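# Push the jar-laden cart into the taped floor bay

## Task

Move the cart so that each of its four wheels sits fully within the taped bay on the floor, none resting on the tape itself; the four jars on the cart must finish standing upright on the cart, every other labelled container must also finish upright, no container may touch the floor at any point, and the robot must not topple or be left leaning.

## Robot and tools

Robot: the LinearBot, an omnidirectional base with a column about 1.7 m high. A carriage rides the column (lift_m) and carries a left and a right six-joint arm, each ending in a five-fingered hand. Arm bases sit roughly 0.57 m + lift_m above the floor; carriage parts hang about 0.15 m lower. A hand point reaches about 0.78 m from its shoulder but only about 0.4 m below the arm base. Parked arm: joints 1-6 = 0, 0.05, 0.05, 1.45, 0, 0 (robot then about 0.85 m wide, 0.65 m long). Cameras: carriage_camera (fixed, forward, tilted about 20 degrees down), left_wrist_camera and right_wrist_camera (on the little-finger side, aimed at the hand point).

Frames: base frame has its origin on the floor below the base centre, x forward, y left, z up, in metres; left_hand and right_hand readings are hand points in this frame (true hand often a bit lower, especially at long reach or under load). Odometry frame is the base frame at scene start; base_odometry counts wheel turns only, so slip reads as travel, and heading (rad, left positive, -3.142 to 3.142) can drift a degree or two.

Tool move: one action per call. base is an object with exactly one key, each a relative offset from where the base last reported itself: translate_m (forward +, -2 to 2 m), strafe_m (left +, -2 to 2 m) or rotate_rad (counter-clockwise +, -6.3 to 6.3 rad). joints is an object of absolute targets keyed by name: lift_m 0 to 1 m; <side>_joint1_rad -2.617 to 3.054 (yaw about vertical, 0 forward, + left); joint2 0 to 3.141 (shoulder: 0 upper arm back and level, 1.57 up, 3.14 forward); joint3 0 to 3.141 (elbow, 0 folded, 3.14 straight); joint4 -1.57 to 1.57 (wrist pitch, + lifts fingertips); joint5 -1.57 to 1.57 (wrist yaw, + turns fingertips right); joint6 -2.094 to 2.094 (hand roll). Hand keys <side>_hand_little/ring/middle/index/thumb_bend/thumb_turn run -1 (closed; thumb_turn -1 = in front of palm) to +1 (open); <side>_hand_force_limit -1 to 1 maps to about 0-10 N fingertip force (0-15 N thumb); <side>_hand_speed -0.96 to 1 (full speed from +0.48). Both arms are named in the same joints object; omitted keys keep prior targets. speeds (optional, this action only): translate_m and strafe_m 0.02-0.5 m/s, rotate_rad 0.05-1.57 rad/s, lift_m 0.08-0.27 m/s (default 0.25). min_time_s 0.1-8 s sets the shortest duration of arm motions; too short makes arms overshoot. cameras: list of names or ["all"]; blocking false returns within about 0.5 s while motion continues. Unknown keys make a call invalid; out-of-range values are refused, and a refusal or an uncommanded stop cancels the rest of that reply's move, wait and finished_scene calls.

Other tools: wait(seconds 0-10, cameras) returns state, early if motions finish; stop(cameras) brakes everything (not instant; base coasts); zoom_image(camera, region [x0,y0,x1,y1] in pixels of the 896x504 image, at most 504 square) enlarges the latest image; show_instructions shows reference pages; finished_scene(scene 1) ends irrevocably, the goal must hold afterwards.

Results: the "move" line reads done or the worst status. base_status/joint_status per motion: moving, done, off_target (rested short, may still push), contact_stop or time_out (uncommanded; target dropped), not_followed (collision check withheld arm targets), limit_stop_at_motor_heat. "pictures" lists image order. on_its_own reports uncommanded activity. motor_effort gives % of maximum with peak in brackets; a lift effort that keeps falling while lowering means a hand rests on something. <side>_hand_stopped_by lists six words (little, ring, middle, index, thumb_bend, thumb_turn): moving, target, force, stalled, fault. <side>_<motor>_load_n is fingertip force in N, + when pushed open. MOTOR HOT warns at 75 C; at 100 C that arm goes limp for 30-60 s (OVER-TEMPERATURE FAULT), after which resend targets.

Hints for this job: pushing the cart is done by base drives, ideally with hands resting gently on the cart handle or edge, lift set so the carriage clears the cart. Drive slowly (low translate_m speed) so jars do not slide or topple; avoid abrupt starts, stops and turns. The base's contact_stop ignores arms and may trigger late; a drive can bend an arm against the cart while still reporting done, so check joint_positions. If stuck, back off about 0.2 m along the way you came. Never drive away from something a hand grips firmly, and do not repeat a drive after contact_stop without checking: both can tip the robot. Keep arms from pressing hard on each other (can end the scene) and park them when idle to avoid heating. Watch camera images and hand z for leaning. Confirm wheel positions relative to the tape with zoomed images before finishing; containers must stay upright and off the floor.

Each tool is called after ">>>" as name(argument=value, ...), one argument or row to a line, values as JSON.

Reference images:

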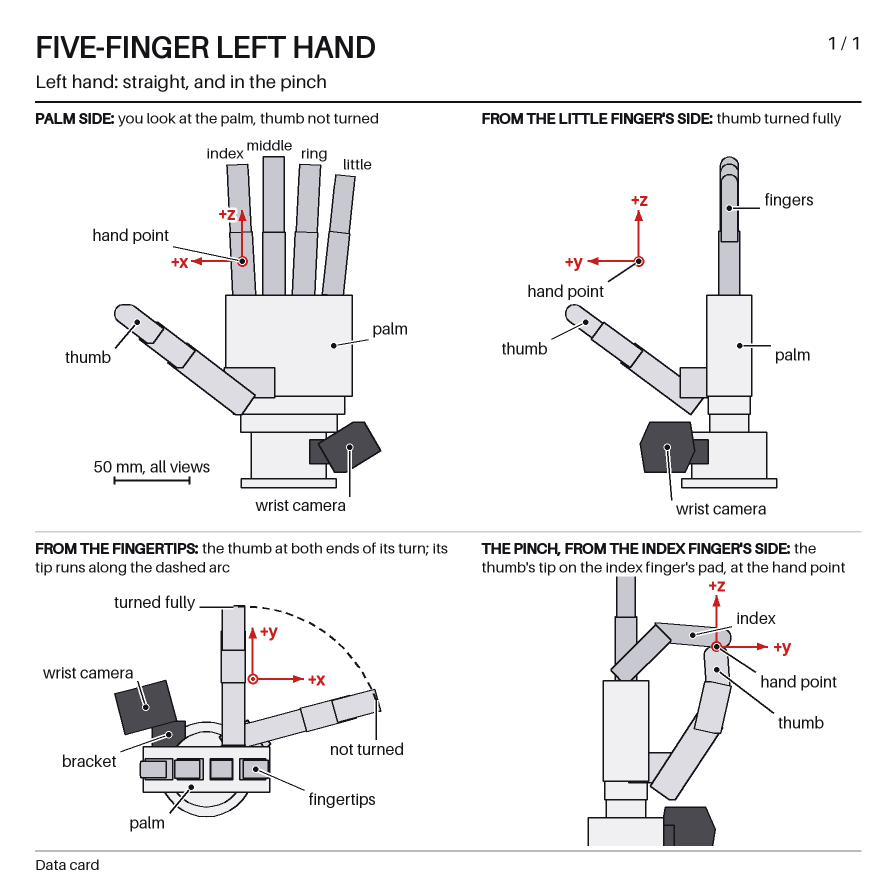

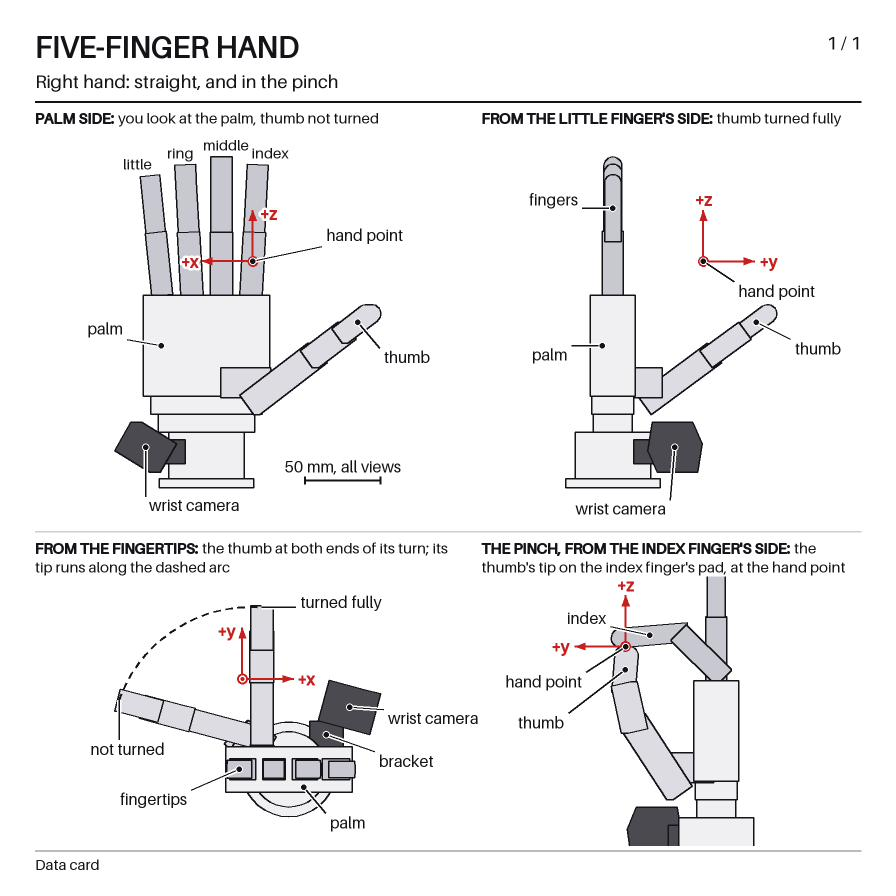

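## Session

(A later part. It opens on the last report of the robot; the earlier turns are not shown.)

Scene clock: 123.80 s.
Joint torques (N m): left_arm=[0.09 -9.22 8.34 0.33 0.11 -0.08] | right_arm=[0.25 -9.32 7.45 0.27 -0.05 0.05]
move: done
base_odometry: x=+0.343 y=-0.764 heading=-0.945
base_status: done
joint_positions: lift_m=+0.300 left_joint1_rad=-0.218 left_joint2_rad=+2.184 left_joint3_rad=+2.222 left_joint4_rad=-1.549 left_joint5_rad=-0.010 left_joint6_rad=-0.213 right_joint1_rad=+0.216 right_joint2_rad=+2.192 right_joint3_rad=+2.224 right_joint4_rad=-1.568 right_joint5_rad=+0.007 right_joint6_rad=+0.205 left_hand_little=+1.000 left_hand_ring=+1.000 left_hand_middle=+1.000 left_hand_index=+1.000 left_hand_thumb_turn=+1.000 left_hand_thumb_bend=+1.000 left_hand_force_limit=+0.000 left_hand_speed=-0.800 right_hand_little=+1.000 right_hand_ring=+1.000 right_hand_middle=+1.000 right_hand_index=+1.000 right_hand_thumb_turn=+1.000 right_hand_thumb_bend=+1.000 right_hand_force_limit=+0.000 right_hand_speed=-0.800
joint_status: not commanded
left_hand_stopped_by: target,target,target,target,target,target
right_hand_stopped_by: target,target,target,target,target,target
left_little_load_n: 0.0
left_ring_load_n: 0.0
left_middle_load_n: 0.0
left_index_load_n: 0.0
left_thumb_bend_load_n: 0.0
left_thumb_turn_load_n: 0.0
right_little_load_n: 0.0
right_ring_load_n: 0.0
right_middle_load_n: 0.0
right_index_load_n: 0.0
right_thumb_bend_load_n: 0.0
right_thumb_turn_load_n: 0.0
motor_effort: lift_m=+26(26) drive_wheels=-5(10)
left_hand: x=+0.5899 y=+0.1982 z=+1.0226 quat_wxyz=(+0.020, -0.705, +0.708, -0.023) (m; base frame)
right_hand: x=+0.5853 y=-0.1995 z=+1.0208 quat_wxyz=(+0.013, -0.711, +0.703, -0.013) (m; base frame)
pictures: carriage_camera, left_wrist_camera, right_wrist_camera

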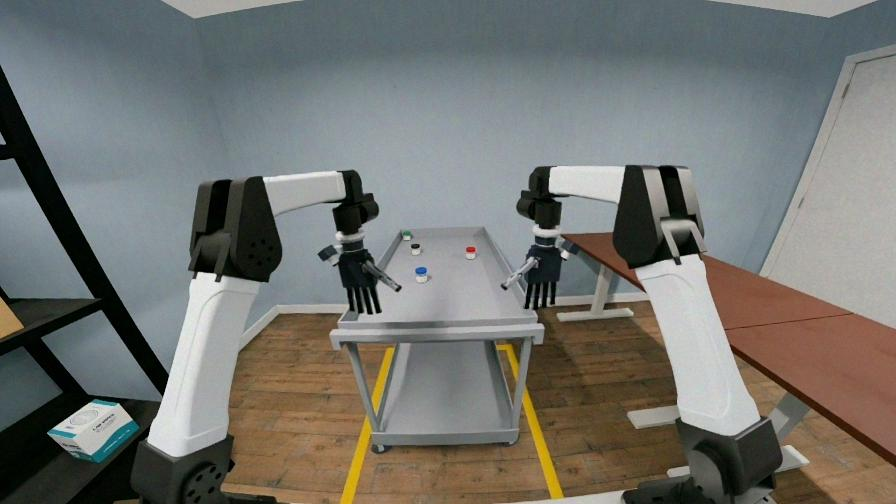

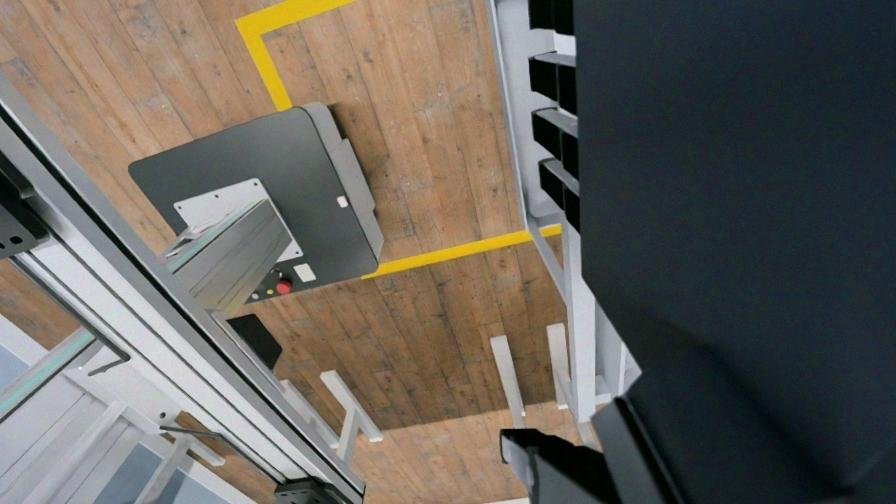

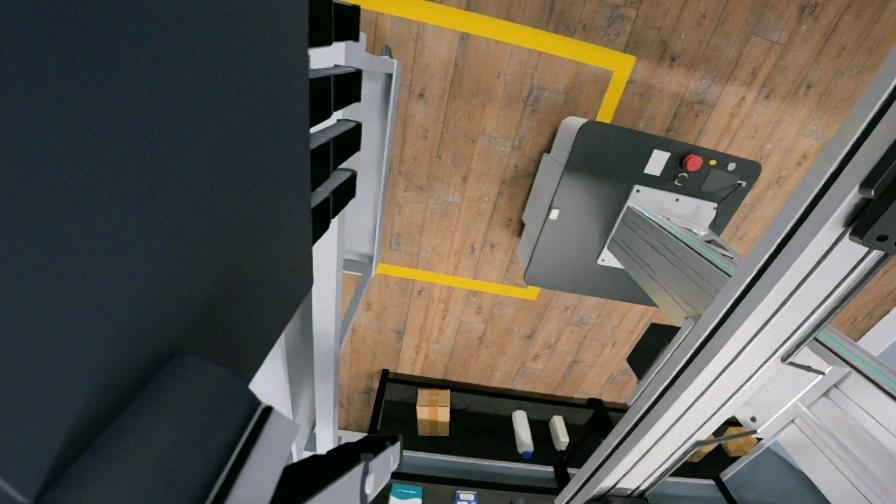

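>>> move(
  base={"translate_m": 0.18},
  speeds={"translate_m": 0.1},
  cameras=["all"],
)

>>> zoom_image(
  camera="carriage_camera",
  region=[300, 200, 600, 420],
)

Scene clock: 137.60 s.
Joint torques (N m): left_arm=[0.35 -9.43 8.42 0.36 0.05 -0.02] | right_arm=[0.21 -9.46 7.41 0.27 -0.05 0.05]
move: done
base_odometry: x=+0.448 y=-0.910 heading=-0.946
base_status: done
joint_positions: lift_m=+0.300 left_joint1_rad=-0.220 left_joint2_rad=+2.184 left_joint3_rad=+2.222 left_joint4_rad=-1.551 left_joint5_rad=-0.008 left_joint6_rad=-0.213 right_joint1_rad=+0.217 right_joint2_rad=+2.192 right_joint3_rad=+2.224 right_joint4_rad=-1.570 right_joint5_rad=+0.006 right_joint6_rad=+0.205 left_hand_little=+1.000 left_hand_ring=+1.000 left_hand_middle=+1.000 left_hand_index=+1.000 left_hand_thumb_turn=+1.000 left_hand_thumb_bend=+1.000 left_hand_force_limit=+0.000 left_hand_speed=-0.800 right_hand_little=+1.000 right_hand_ring=+1.000 right_hand_middle=+1.000 right_hand_index=+1.000 right_hand_thumb_turn=+1.000 right_hand_thumb_bend=+1.000 right_hand_force_limit=+0.000 right_hand_speed=-0.800
joint_status: not commanded
left_hand_stopped_by: target,target,target,target,target,target
right_hand_stopped_by: target,target,target,target,target,target
left_little_load_n: 0.0
left_ring_load_n: 0.0
left_middle_load_n: 0.0
left_index_load_n: 0.0
left_thumb_bend_load_n: 0.0
left_thumb_turn_load_n: 0.0
right_little_load_n: 0.0
right_ring_load_n: 0.0
right_middle_load_n: 0.0
right_index_load_n: 0.0
right_thumb_bend_load_n: 0.0
right_thumb_turn_load_n: 0.0
motor_effort: lift_m=+26(26) drive_wheels=-6(10)
left_hand: x=+0.5892 y=+0.1971 z=+1.0228 quat_wxyz=(+0.019, -0.704, +0.709, -0.023) (m; base frame)
right_hand: x=+0.5846 y=-0.1994 z=+1.0208 quat_wxyz=(+0.012, -0.711, +0.703, -0.011) (m; base frame)
pictures: carriage_camera, left_wrist_camera, right_wrist_camera

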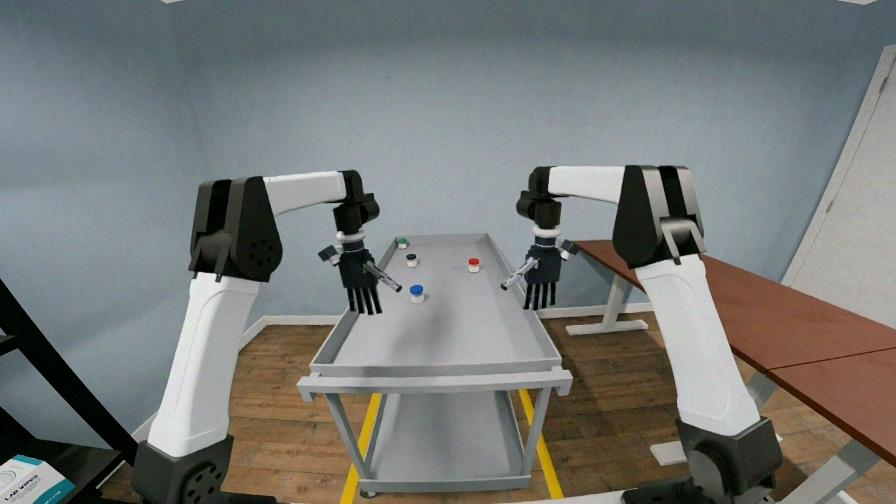

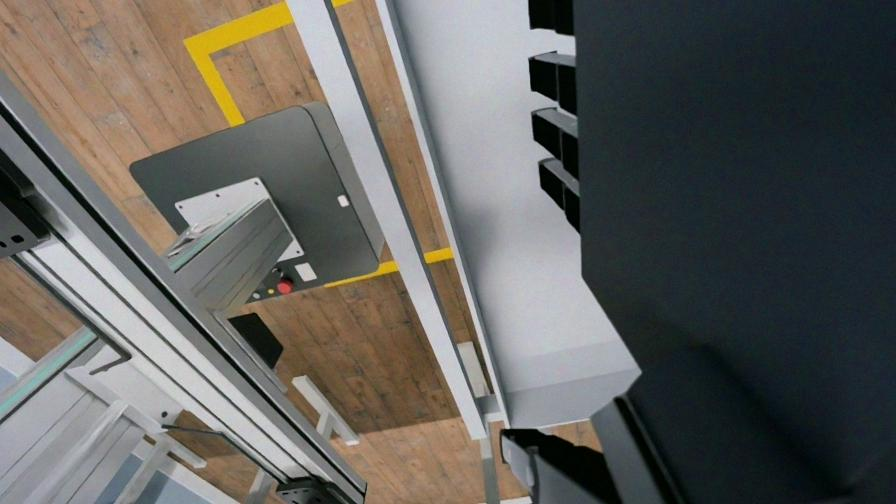

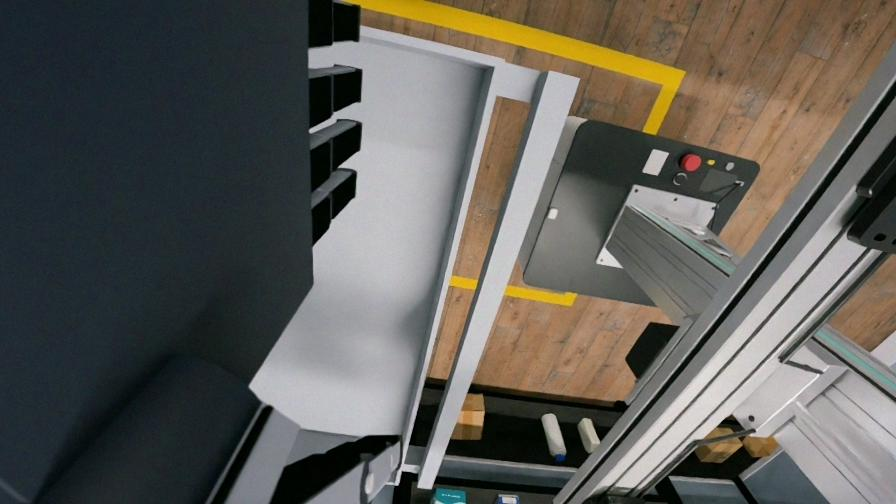

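Scaled by 1.680.

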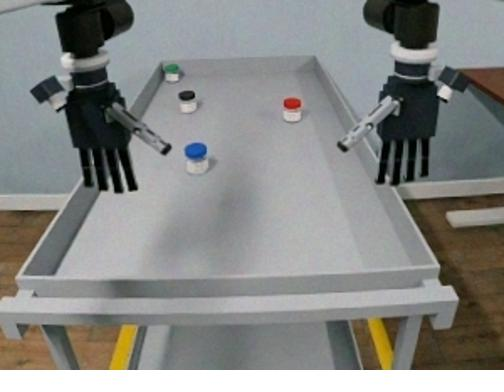

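>>> zoom_image(
  camera="carriage_camera",
  region=[290, 330, 450, 420],
)

>>> zoom_image(
  camera="right_wrist_camera",
  region=[360, 0, 660, 300],
)

Scaled by 3.150.

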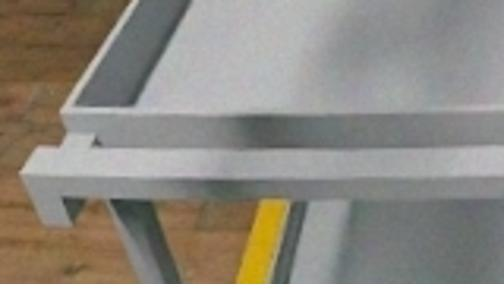

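Scaled by 1.680.

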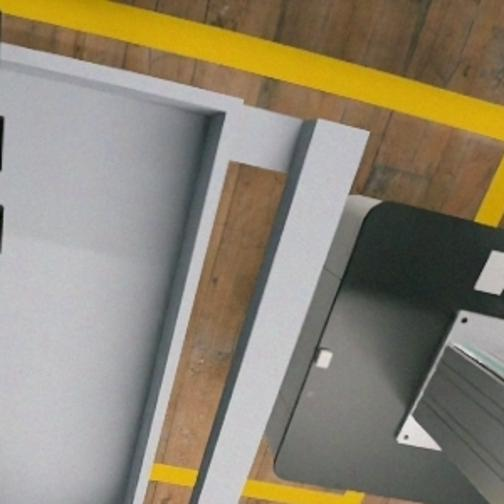

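>>> move(
  base={"translate_m": -0.11},
  joints={"lift_m": 0.24},
  speeds={"translate_m": 0.1, "lift_m": 0.08},
  cameras=["all"],
)

>>> zoom_image(
  camera="carriage_camera",
  region=[300, 260, 600, 420],
)

Scene clock: 151.73 s.
Joint torques (N m): left_arm=[0.25 -9.91 7.88 0.41 0.11 -0.07] | right_arm=[0.14 -10 6.84 0.27 -0.05 0.05]
move: done
base_odometry: x=+0.384 y=-0.821 heading=-0.945
base_status: done
joint_positions: lift_m=+0.240 left_joint1_rad=-0.220 left_joint2_rad=+2.188 left_joint3_rad=+2.228 left_joint4_rad=-1.551 left_joint5_rad=-0.008 left_joint6_rad=-0.213 right_joint1_rad=+0.217 right_joint2_rad=+2.199 right_joint3_rad=+2.231 right_joint4_rad=-1.569 right_joint5_rad=+0.006 right_joint6_rad=+0.205 left_hand_little=+1.000 left_hand_ring=+1.000 left_hand_middle=+1.000 left_hand_index=+1.000 left_hand_thumb_turn=+1.000 left_hand_thumb_bend=+1.000 left_hand_force_limit=+0.000 left_hand_speed=-0.800 right_hand_little=+1.000 right_hand_ring=+1.000 right_hand_middle=+1.000 right_hand_index=+1.000 right_hand_thumb_turn=+1.000 right_hand_thumb_bend=+1.000 right_hand_force_limit=+0.000 right_hand_speed=-0.800
joint_status: all done
left_hand_stopped_by: target,target,target,target,target,target
right_hand_stopped_by: target,target,target,target,target,target
left_little_load_n: 0.0
left_ring_load_n: 0.0
left_middle_load_n: 0.0
left_index_load_n: 0.0
left_thumb_bend_load_n: 0.0
left_thumb_turn_load_n: 0.0
right_little_load_n: 0.0
right_ring_load_n: 0.0
right_middle_load_n: 0.0
right_index_load_n: 0.0
right_thumb_bend_load_n: 0.0
right_thumb_turn_load_n: 0.0
motor_effort: lift_m=+26(30) drive_wheels=-8(10)
left_hand: x=+0.5904 y=+0.1968 z=+0.9623 quat_wxyz=(+0.020, -0.705, +0.709, -0.023) (m; base frame)
right_hand: x=+0.5861 y=-0.1988 z=+0.9599 quat_wxyz=(+0.012, -0.711, +0.703, -0.012) (m; base frame)
pictures: carriage_camera, left_wrist_camera, right_wrist_camera

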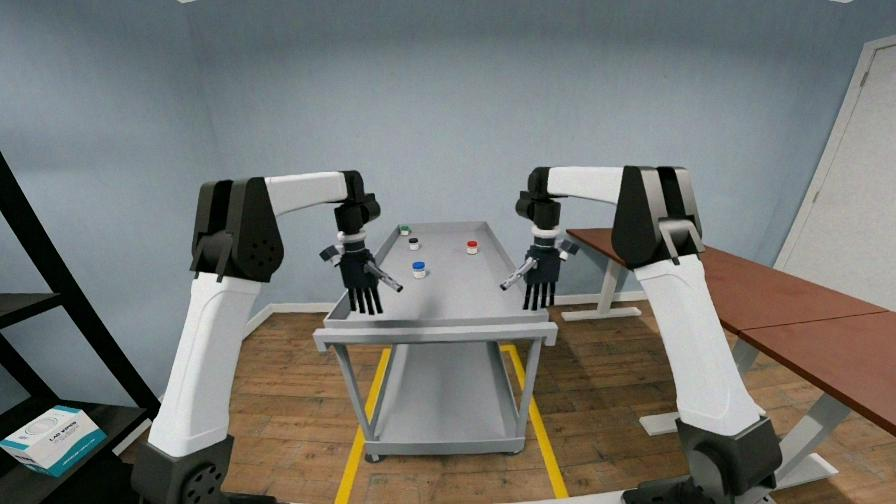

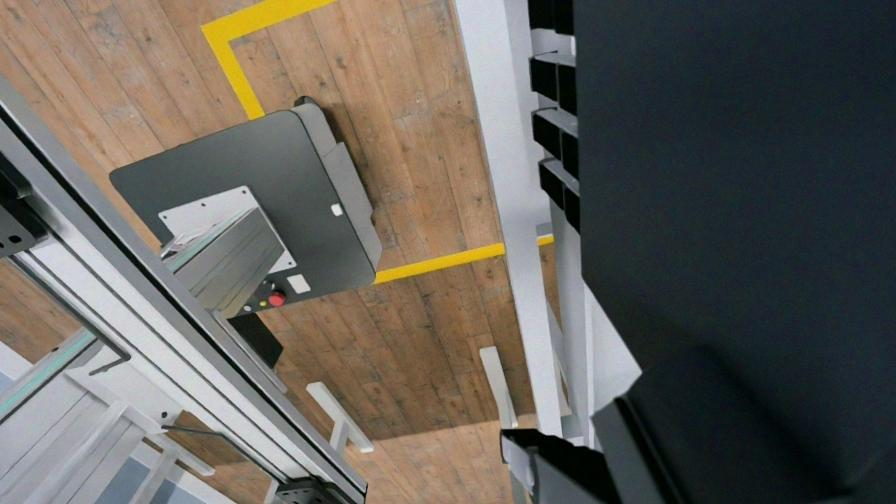

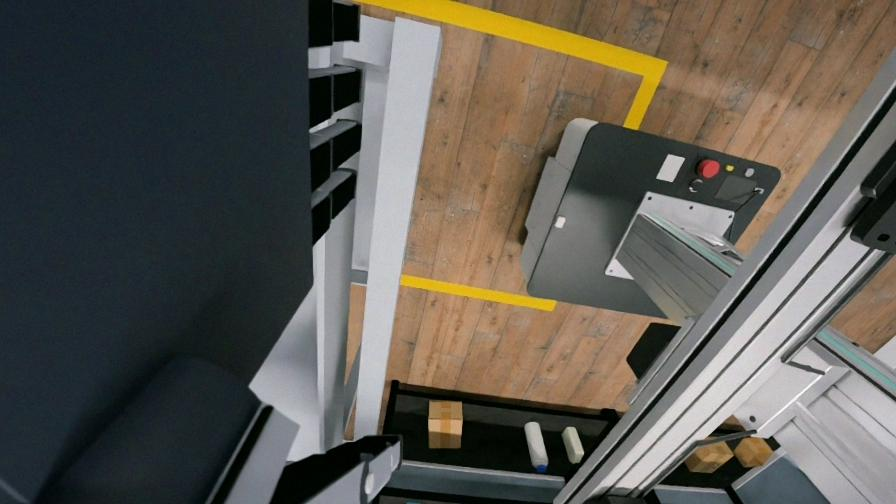

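Scaled by 1.680.

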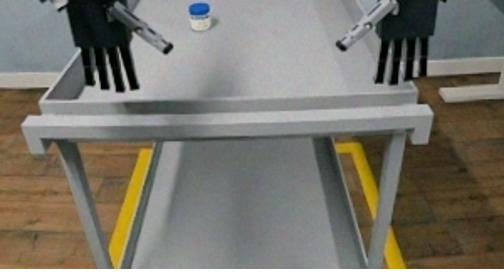

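>>> move(
  joints={"lift_m": 0.205},
  speeds={"lift_m": 0.08},
  cameras=["all"],
)

>>> zoom_image(
  camera="carriage_camera",
  region=[310, 260, 450, 360],
)

>>> zoom_image(
  camera="carriage_camera",
  region=[440, 260, 580, 360],
)

Scene clock: 160.33 s.
Joint torques (N m): left_arm=[0.05 -9.96 7.69 0.32 0.08 -0.01] | right_arm=[0.09 -10.06 6.72 0.28 -0.04 0.05]
move: done
base_odometry: x=+0.384 y=-0.821 heading=-0.945
base_status: not commanded
joint_positions: lift_m=+0.205 left_joint1_rad=-0.220 left_joint2_rad=+2.189 left_joint3_rad=+2.230 left_joint4_rad=-1.551 left_joint5_rad=-0.008 left_joint6_rad=-0.213 right_joint1_rad=+0.217 right_joint2_rad=+2.199 right_joint3_rad=+2.232 right_joint4_rad=-1.569 right_joint5_rad=+0.006 right_joint6_rad=+0.205 left_hand_little=+1.000 left_hand_ring=+1.000 left_hand_middle=+1.000 left_hand_index=+1.000 left_hand_thumb_turn=+1.000 left_hand_thumb_bend=+1.000 left_hand_force_limit=+0.000 left_hand_speed=-0.800 right_hand_little=+1.000 right_hand_ring=+1.000 right_hand_middle=+1.000 right_hand_index=+1.000 right_hand_thumb_turn=+1.000 right_hand_thumb_bend=+1.000 right_hand_force_limit=+0.000 right_hand_speed=-0.800
joint_status: all done
left_hand_stopped_by: target,target,target,target,target,target
right_hand_stopped_by: target,target,target,target,target,target
left_little_load_n: 0.0
left_ring_load_n: 0.0
left_middle_load_n: 0.0
left_index_load_n: 0.0
left_thumb_bend_load_n: 0.0
left_thumb_turn_load_n: 0.0
right_little_load_n: 0.0
right_ring_load_n: 0.0
right_middle_load_n: 0.0
right_index_load_n: 0.0
right_thumb_bend_load_n: 0.0
right_thumb_turn_load_n: 0.0
motor_effort: lift_m=+26(27) drive_wheels=-8(9)
left_hand: x=+0.5907 y=+0.1967 z=+0.9273 quat_wxyz=(+0.020, -0.705, +0.709, -0.024) (m; base frame)
right_hand: x=+0.5864 y=-0.1988 z=+0.9251 quat_wxyz=(+0.013, -0.711, +0.703, -0.012) (m; base frame)
pictures: carriage_camera, left_wrist_camera, right_wrist_camera

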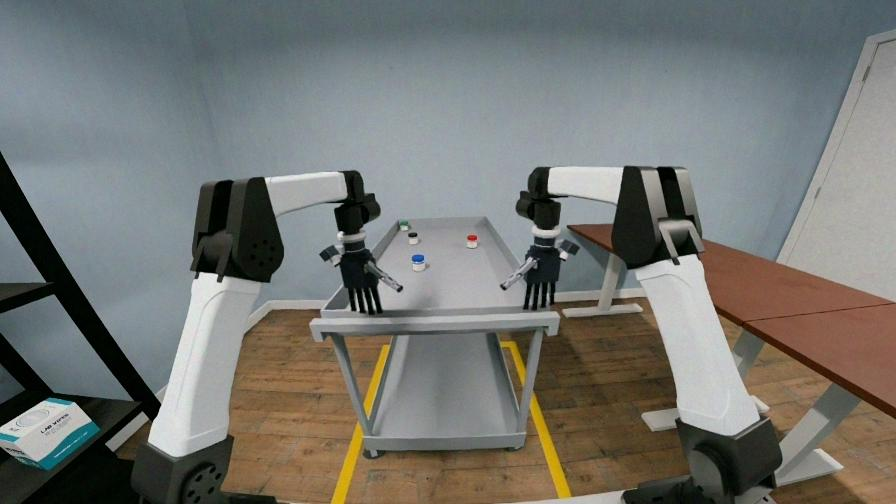

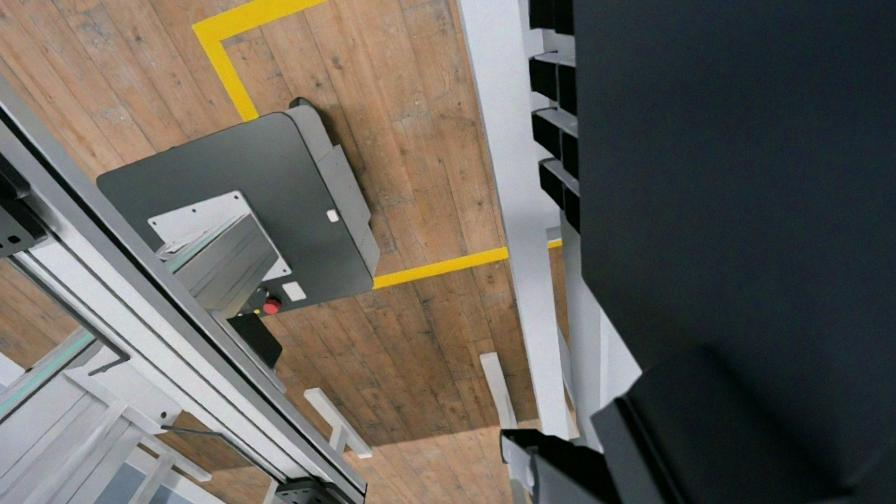

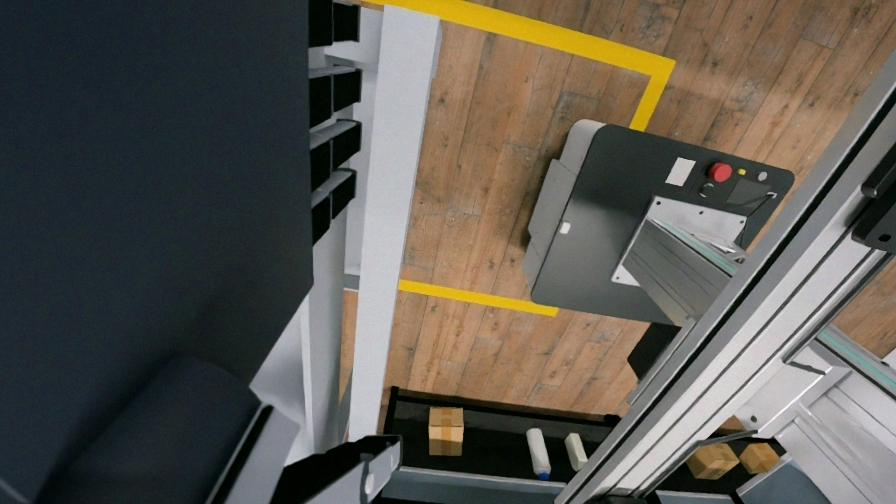

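Scaled by 3.600.

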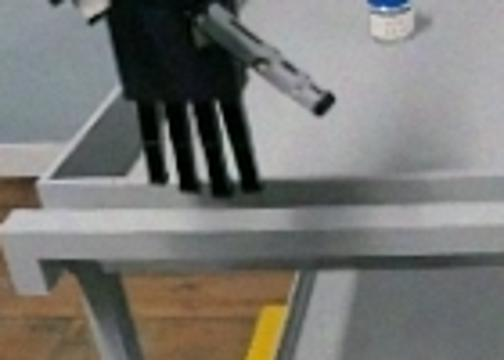

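Scaled by 3.600.

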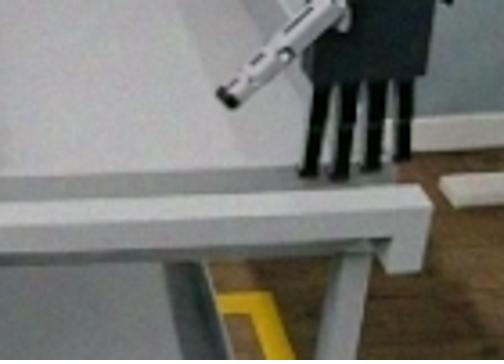

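>>> move(
  joints={"lift_m": 0.235, "left_joint1_rad":-0.27,"left_joint6_rad":-0.27,"right_joint1_rad":0.33,"right_joint6_rad":0.33,"right_joint2_rad":2.26,"right_joint3_rad":2.31},
  min_time_s=2,
  cameras=["all"],
)

>>> zoom_image(
  camera="carriage_camera",
  region=[310, 260, 450, 360],
)

>>> zoom_image(
  camera="carriage_camera",
  region=[440, 260, 580, 360],
)

Scene clock: 181.37 s.
Joint torques (N m): left_arm=[-0.44 -10.21 7.35 0.38 0.11 -0.1] | right_arm=[0.49 -9.54 7.42 0.27 -0.05 0.04]
move: done
base_odometry: x=+0.384 y=-0.821 heading=-0.945
base_status: not commanded
joint_positions: lift_m=+0.235 left_joint1_rad=-0.264 left_joint2_rad=+2.193 left_joint3_rad=+2.234 left_joint4_rad=-1.551 left_joint5_rad=-0.008 left_joint6_rad=-0.263 right_joint1_rad=+0.324 right_joint2_rad=+2.250 right_joint3_rad=+2.284 right_joint4_rad=-1.569 right_joint5_rad=+0.006 right_joint6_rad=+0.315 left_hand_little=+1.000 left_hand_ring=+1.000 left_hand_middle=+1.000 left_hand_index=+1.000 left_hand_thumb_turn=+1.000 left_hand_thumb_bend=+1.000 left_hand_force_limit=+0.000 left_hand_speed=-0.800 right_hand_little=+1.000 right_hand_ring=+1.000 right_hand_middle=+1.000 right_hand_index=+1.000 right_hand_thumb_turn=+1.000 right_hand_thumb_bend=+1.000 right_hand_force_limit=+0.000 right_hand_speed=-0.800
joint_status: all done
left_hand_stopped_by: target,target,target,target,target,target
right_hand_stopped_by: target,target,target,target,target,target
left_little_load_n: 0.0
left_ring_load_n: 0.0
left_middle_load_n: 0.0
left_index_load_n: 0.0
left_thumb_bend_load_n: 0.0
left_thumb_turn_load_n: 0.0
right_little_load_n: 0.0
right_ring_load_n: 0.0
right_middle_load_n: 0.0
right_index_load_n: 0.0
right_thumb_bend_load_n: 0.0
right_thumb_turn_load_n: 0.0
motor_effort: lift_m=+26(34) drive_wheels=-8(10)
left_hand: x=+0.5870 y=+0.1775 z=+0.9569 quat_wxyz=(+0.018, -0.706, +0.707, -0.024) (m; base frame)
right_hand: x=+0.5848 y=-0.1511 z=+0.9474 quat_wxyz=(+0.015, -0.710, +0.704, -0.011) (m; base frame)
pictures: carriage_camera, left_wrist_camera, right_wrist_camera

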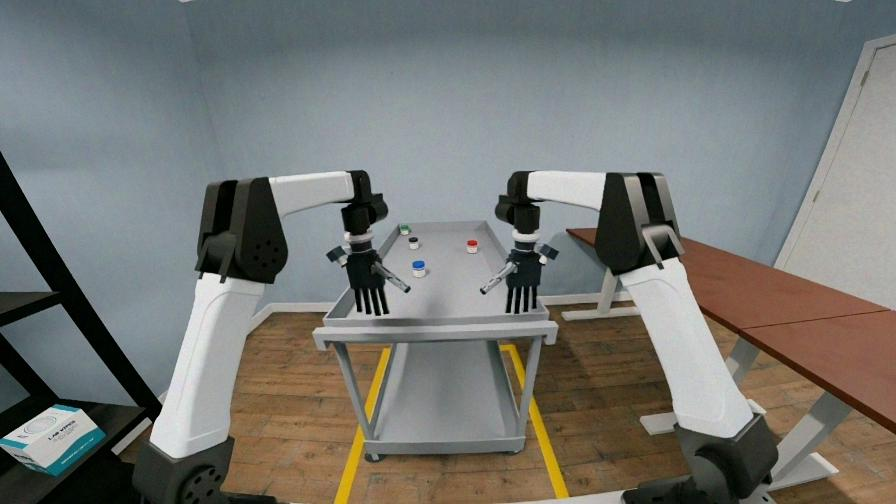

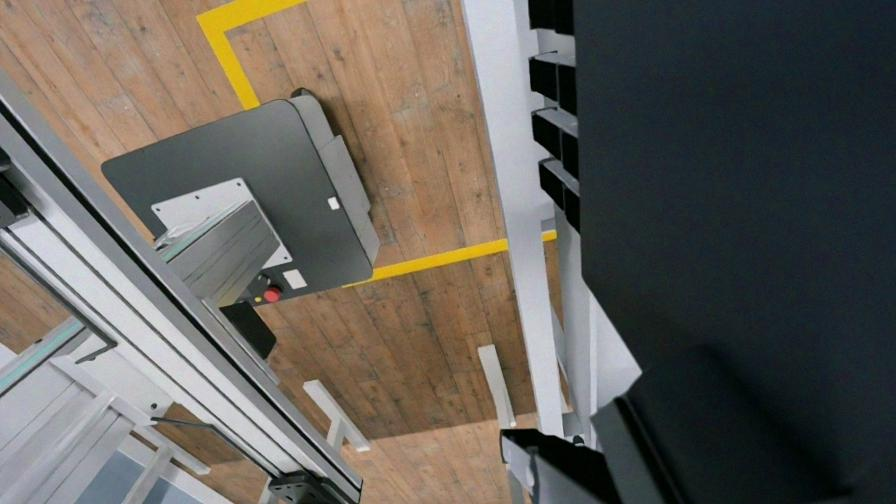

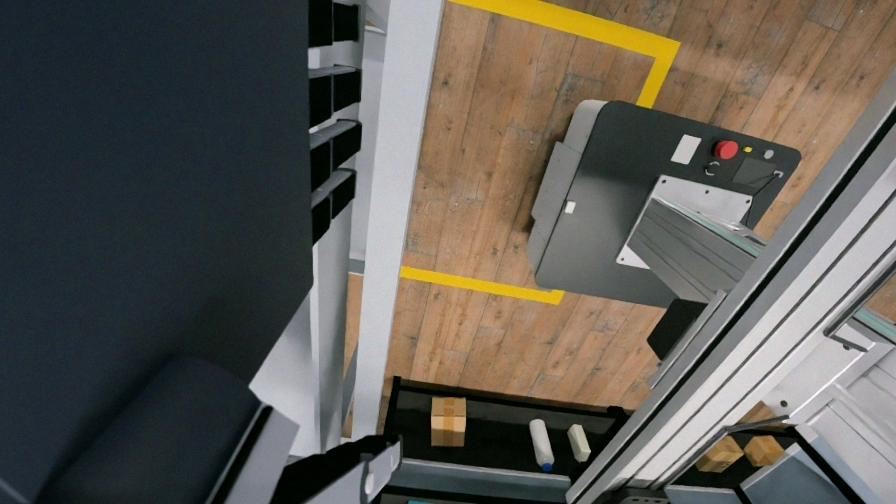

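Scaled by 3.600.

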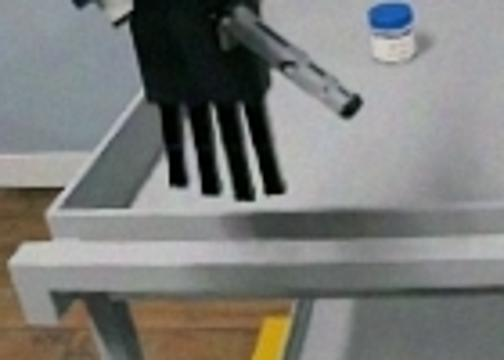

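Scaled by 3.600.

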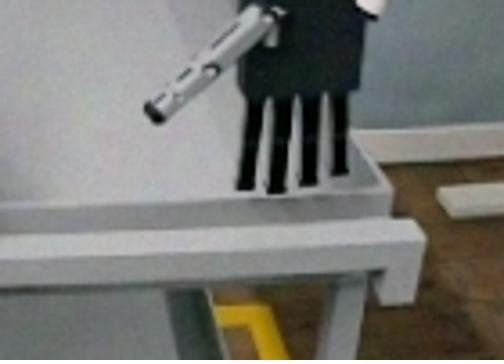

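>>> move(
  joints={"lift_m": 0.2},
  speeds={"lift_m": 0.08},
  cameras=["all"],
)

>>> zoom_image(
  camera="carriage_camera",
  region=[310, 260, 450, 360],
)

>>> zoom_image(
  camera="carriage_camera",
  region=[440, 260, 580, 360],
)

>>> zoom_image(
  camera="right_wrist_camera",
  region=[280, 0, 480, 300],
)

Scene clock: 187.10 s.
Joint torques (N m): left_arm=[-0.2 -10.37 7.28 0.39 0.09 -0.03] | right_arm=[0.43 -10.11 6.97 0.27 -0.05 0.05]
move: done
base_odometry: x=+0.384 y=-0.821 heading=-0.945
base_status: not commanded
joint_positions: lift_m=+0.200 left_joint1_rad=-0.264 left_joint2_rad=+2.194 left_joint3_rad=+2.234 left_joint4_rad=-1.551 left_joint5_rad=-0.008 left_joint6_rad=-0.263 right_joint1_rad=+0.324 right_joint2_rad=+2.256 right_joint3_rad=+2.290 right_joint4_rad=-1.570 right_joint5_rad=+0.006 right_joint6_rad=+0.316 left_hand_little=+1.000 left_hand_ring=+1.000 left_hand_middle=+1.000 left_hand_index=+1.000 left_hand_thumb_turn=+1.000 left_hand_thumb_bend=+1.000 left_hand_force_limit=+0.000 left_hand_speed=-0.800 right_hand_little=+1.000 right_hand_ring=+1.000 right_hand_middle=+1.000 right_hand_index=+1.000 right_hand_thumb_turn=+1.000 right_hand_thumb_bend=+1.000 right_hand_force_limit=+0.000 right_hand_speed=-0.800
joint_status: all done
left_hand_stopped_by: target,target,target,target,target,target
right_hand_stopped_by: target,target,target,target,target,target
left_little_load_n: 0.0
left_ring_load_n: 0.0
left_middle_load_n: 0.0
left_index_load_n: 0.0
left_thumb_bend_load_n: 0.0
left_thumb_turn_load_n: 0.0
right_little_load_n: 0.0
right_ring_load_n: 0.0
right_middle_load_n: 0.0
right_index_load_n: 0.0
right_thumb_bend_load_n: 0.0
right_thumb_turn_load_n: 0.0
motor_effort: lift_m=+26(29) drive_wheels=-9(10)
left_hand: x=+0.5871 y=+0.1775 z=+0.9215 quat_wxyz=(+0.018, -0.706, +0.707, -0.024) (m; base frame)
right_hand: x=+0.5858 y=-0.1508 z=+0.9111 quat_wxyz=(+0.014, -0.710, +0.704, -0.010) (m; base frame)
pictures: carriage_camera, left_wrist_camera, right_wrist_camera

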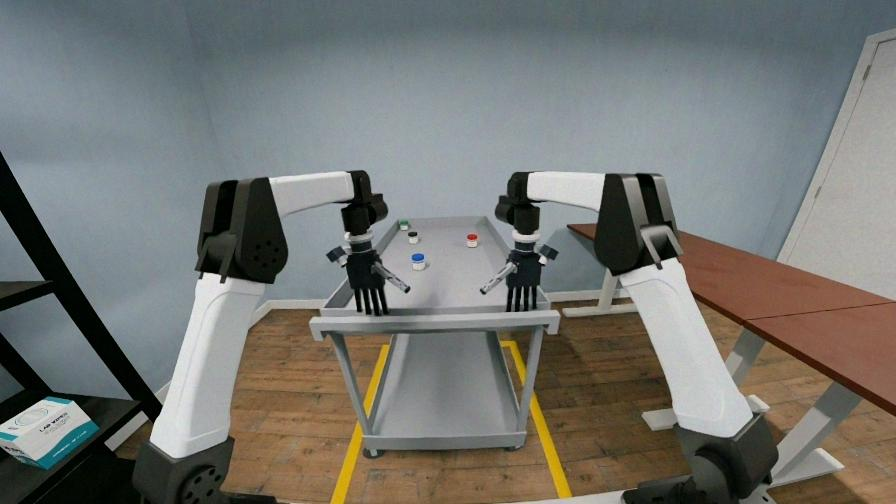

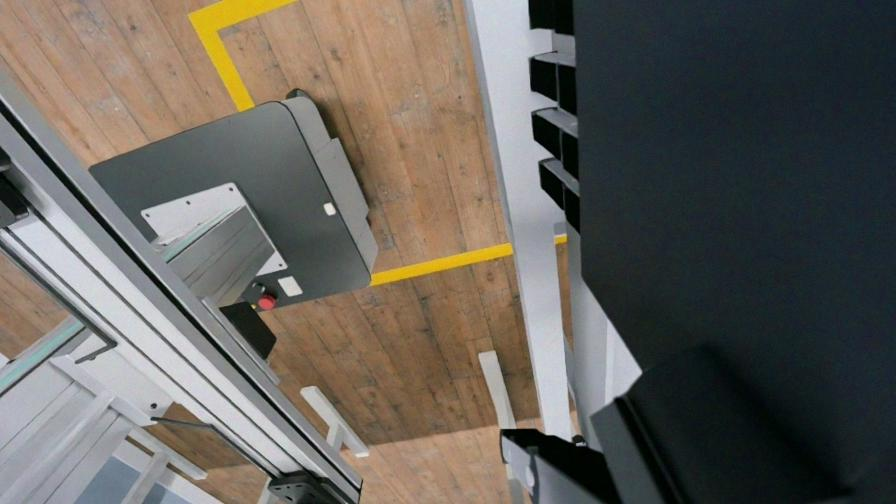

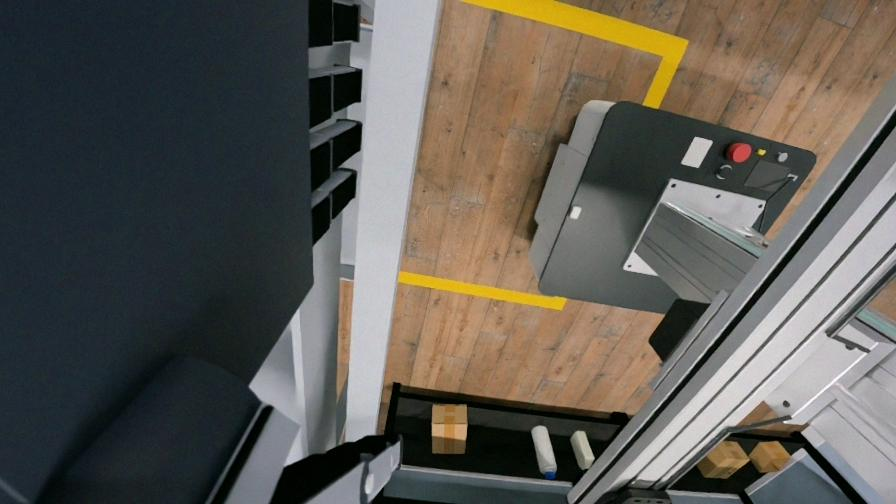

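Scaled by 3.600.

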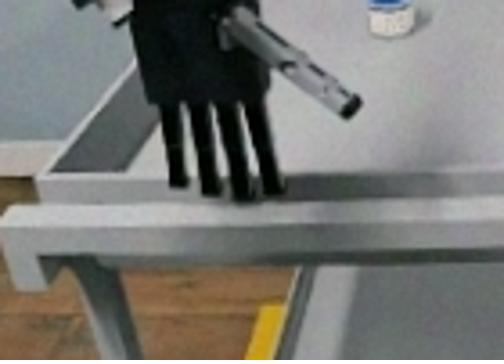

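Scaled by 3.600.

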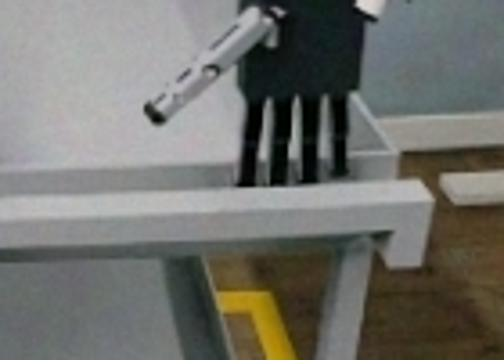

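Scaled by 1.680.

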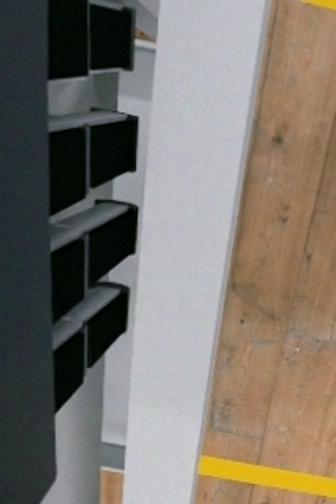

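>>> move(
  joints={"lift_m": 0.18},
  speeds={"lift_m": 0.08},
  cameras=["all"],
)

>>> zoom_image(
  camera="carriage_camera",
  region=[310, 260, 450, 360],
)

>>> zoom_image(
  camera="carriage_camera",
  region=[440, 260, 580, 360],
)

>>> zoom_image(
  camera="left_wrist_camera",
  region=[420, 0, 620, 300],
)

Scene clock: 190.77 s.
Joint torques (N m): left_arm=[-0.29 -8.51 4.48 0.64 0.09 -0.03] | right_arm=[0.47 -10.36 6.61 0.28 -0.05 0.04]
move: done
base_odometry: x=+0.384 y=-0.821 heading=-0.945
base_status: not commanded
joint_positions: lift_m=+0.180 left_joint1_rad=-0.264 left_joint2_rad=+2.176 left_joint3_rad=+2.262 left_joint4_rad=-1.573 left_joint5_rad=-0.007 left_joint6_rad=-0.263 right_joint1_rad=+0.324 right_joint2_rad=+2.259 right_joint3_rad=+2.292 right_joint4_rad=-1.570 right_joint5_rad=+0.006 right_joint6_rad=+0.316 left_hand_little=+1.000 left_hand_ring=+1.000 left_hand_middle=+1.000 left_hand_index=+1.000 left_hand_thumb_turn=+1.000 left_hand_thumb_bend=+1.000 left_hand_force_limit=+0.000 left_hand_speed=-0.800 right_hand_little=+1.000 right_hand_ring=+1.000 right_hand_middle=+1.000 right_hand_index=+1.000 right_hand_thumb_turn=+1.000 right_hand_thumb_bend=+1.000 right_hand_force_limit=+0.000 right_hand_speed=-0.800
joint_status: all done
left_hand_stopped_by: target,target,target,target,target,target
right_hand_stopped_by: target,target,target,target,target,target
left_little_load_n: 0.0
left_ring_load_n: 0.0
left_middle_load_n: -1.0
left_index_load_n: 0.0
left_thumb_bend_load_n: 0.0
left_thumb_turn_load_n: 0.0
right_little_load_n: 0.0
right_ring_load_n: 0.0
right_middle_load_n: 0.0
right_index_load_n: 0.0
right_thumb_bend_load_n: 0.0
right_thumb_turn_load_n: 0.0
motor_effort: lift_m=+25(27) drive_wheels=-8(10)
left_hand: x=+0.5862 y=+0.1775 z=+0.9148 quat_wxyz=(+0.024, -0.706, +0.707, -0.034) (m; base frame)
right_hand: x=+0.5862 y=-0.1506 z=+0.8906 quat_wxyz=(+0.014, -0.710, +0.704, -0.010) (m; base frame)
pictures: carriage_camera, left_wrist_camera, right_wrist_camera

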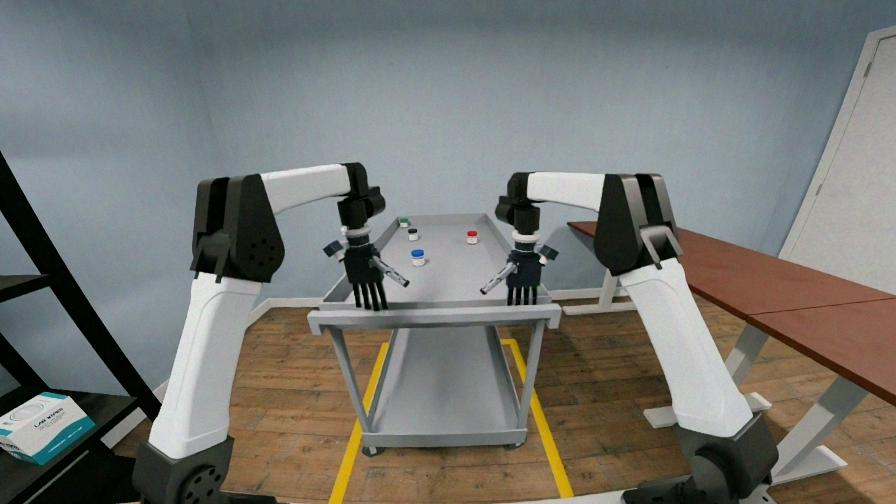

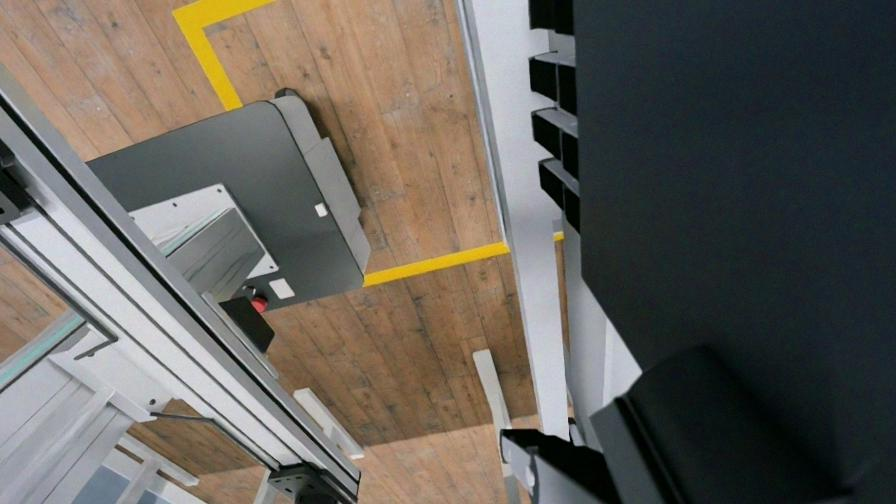

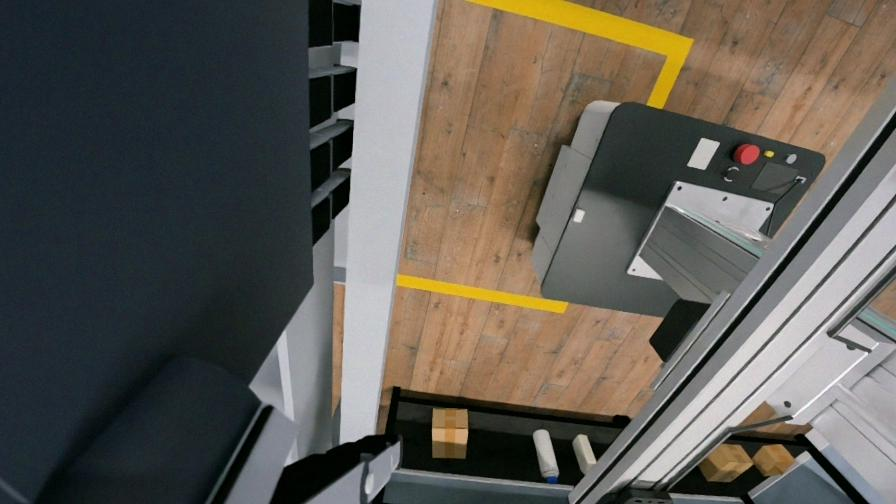

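Scaled by 3.600.

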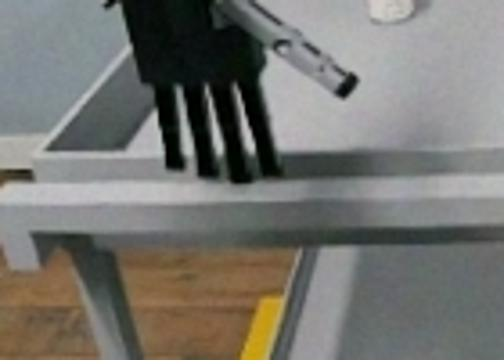

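Scaled by 3.600.

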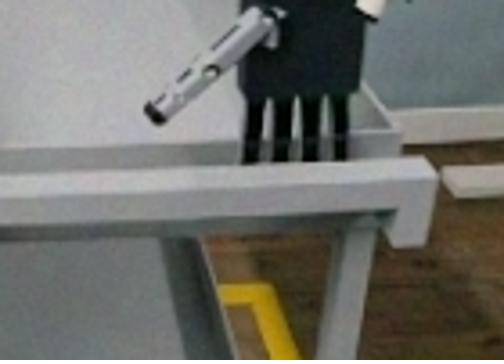

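Scaled by 1.680.

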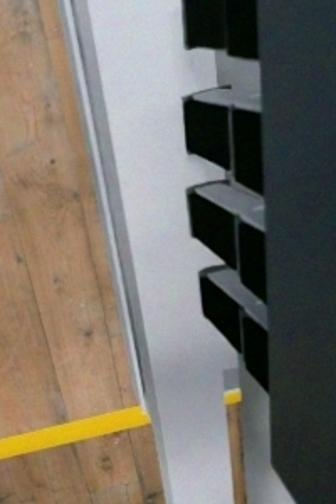

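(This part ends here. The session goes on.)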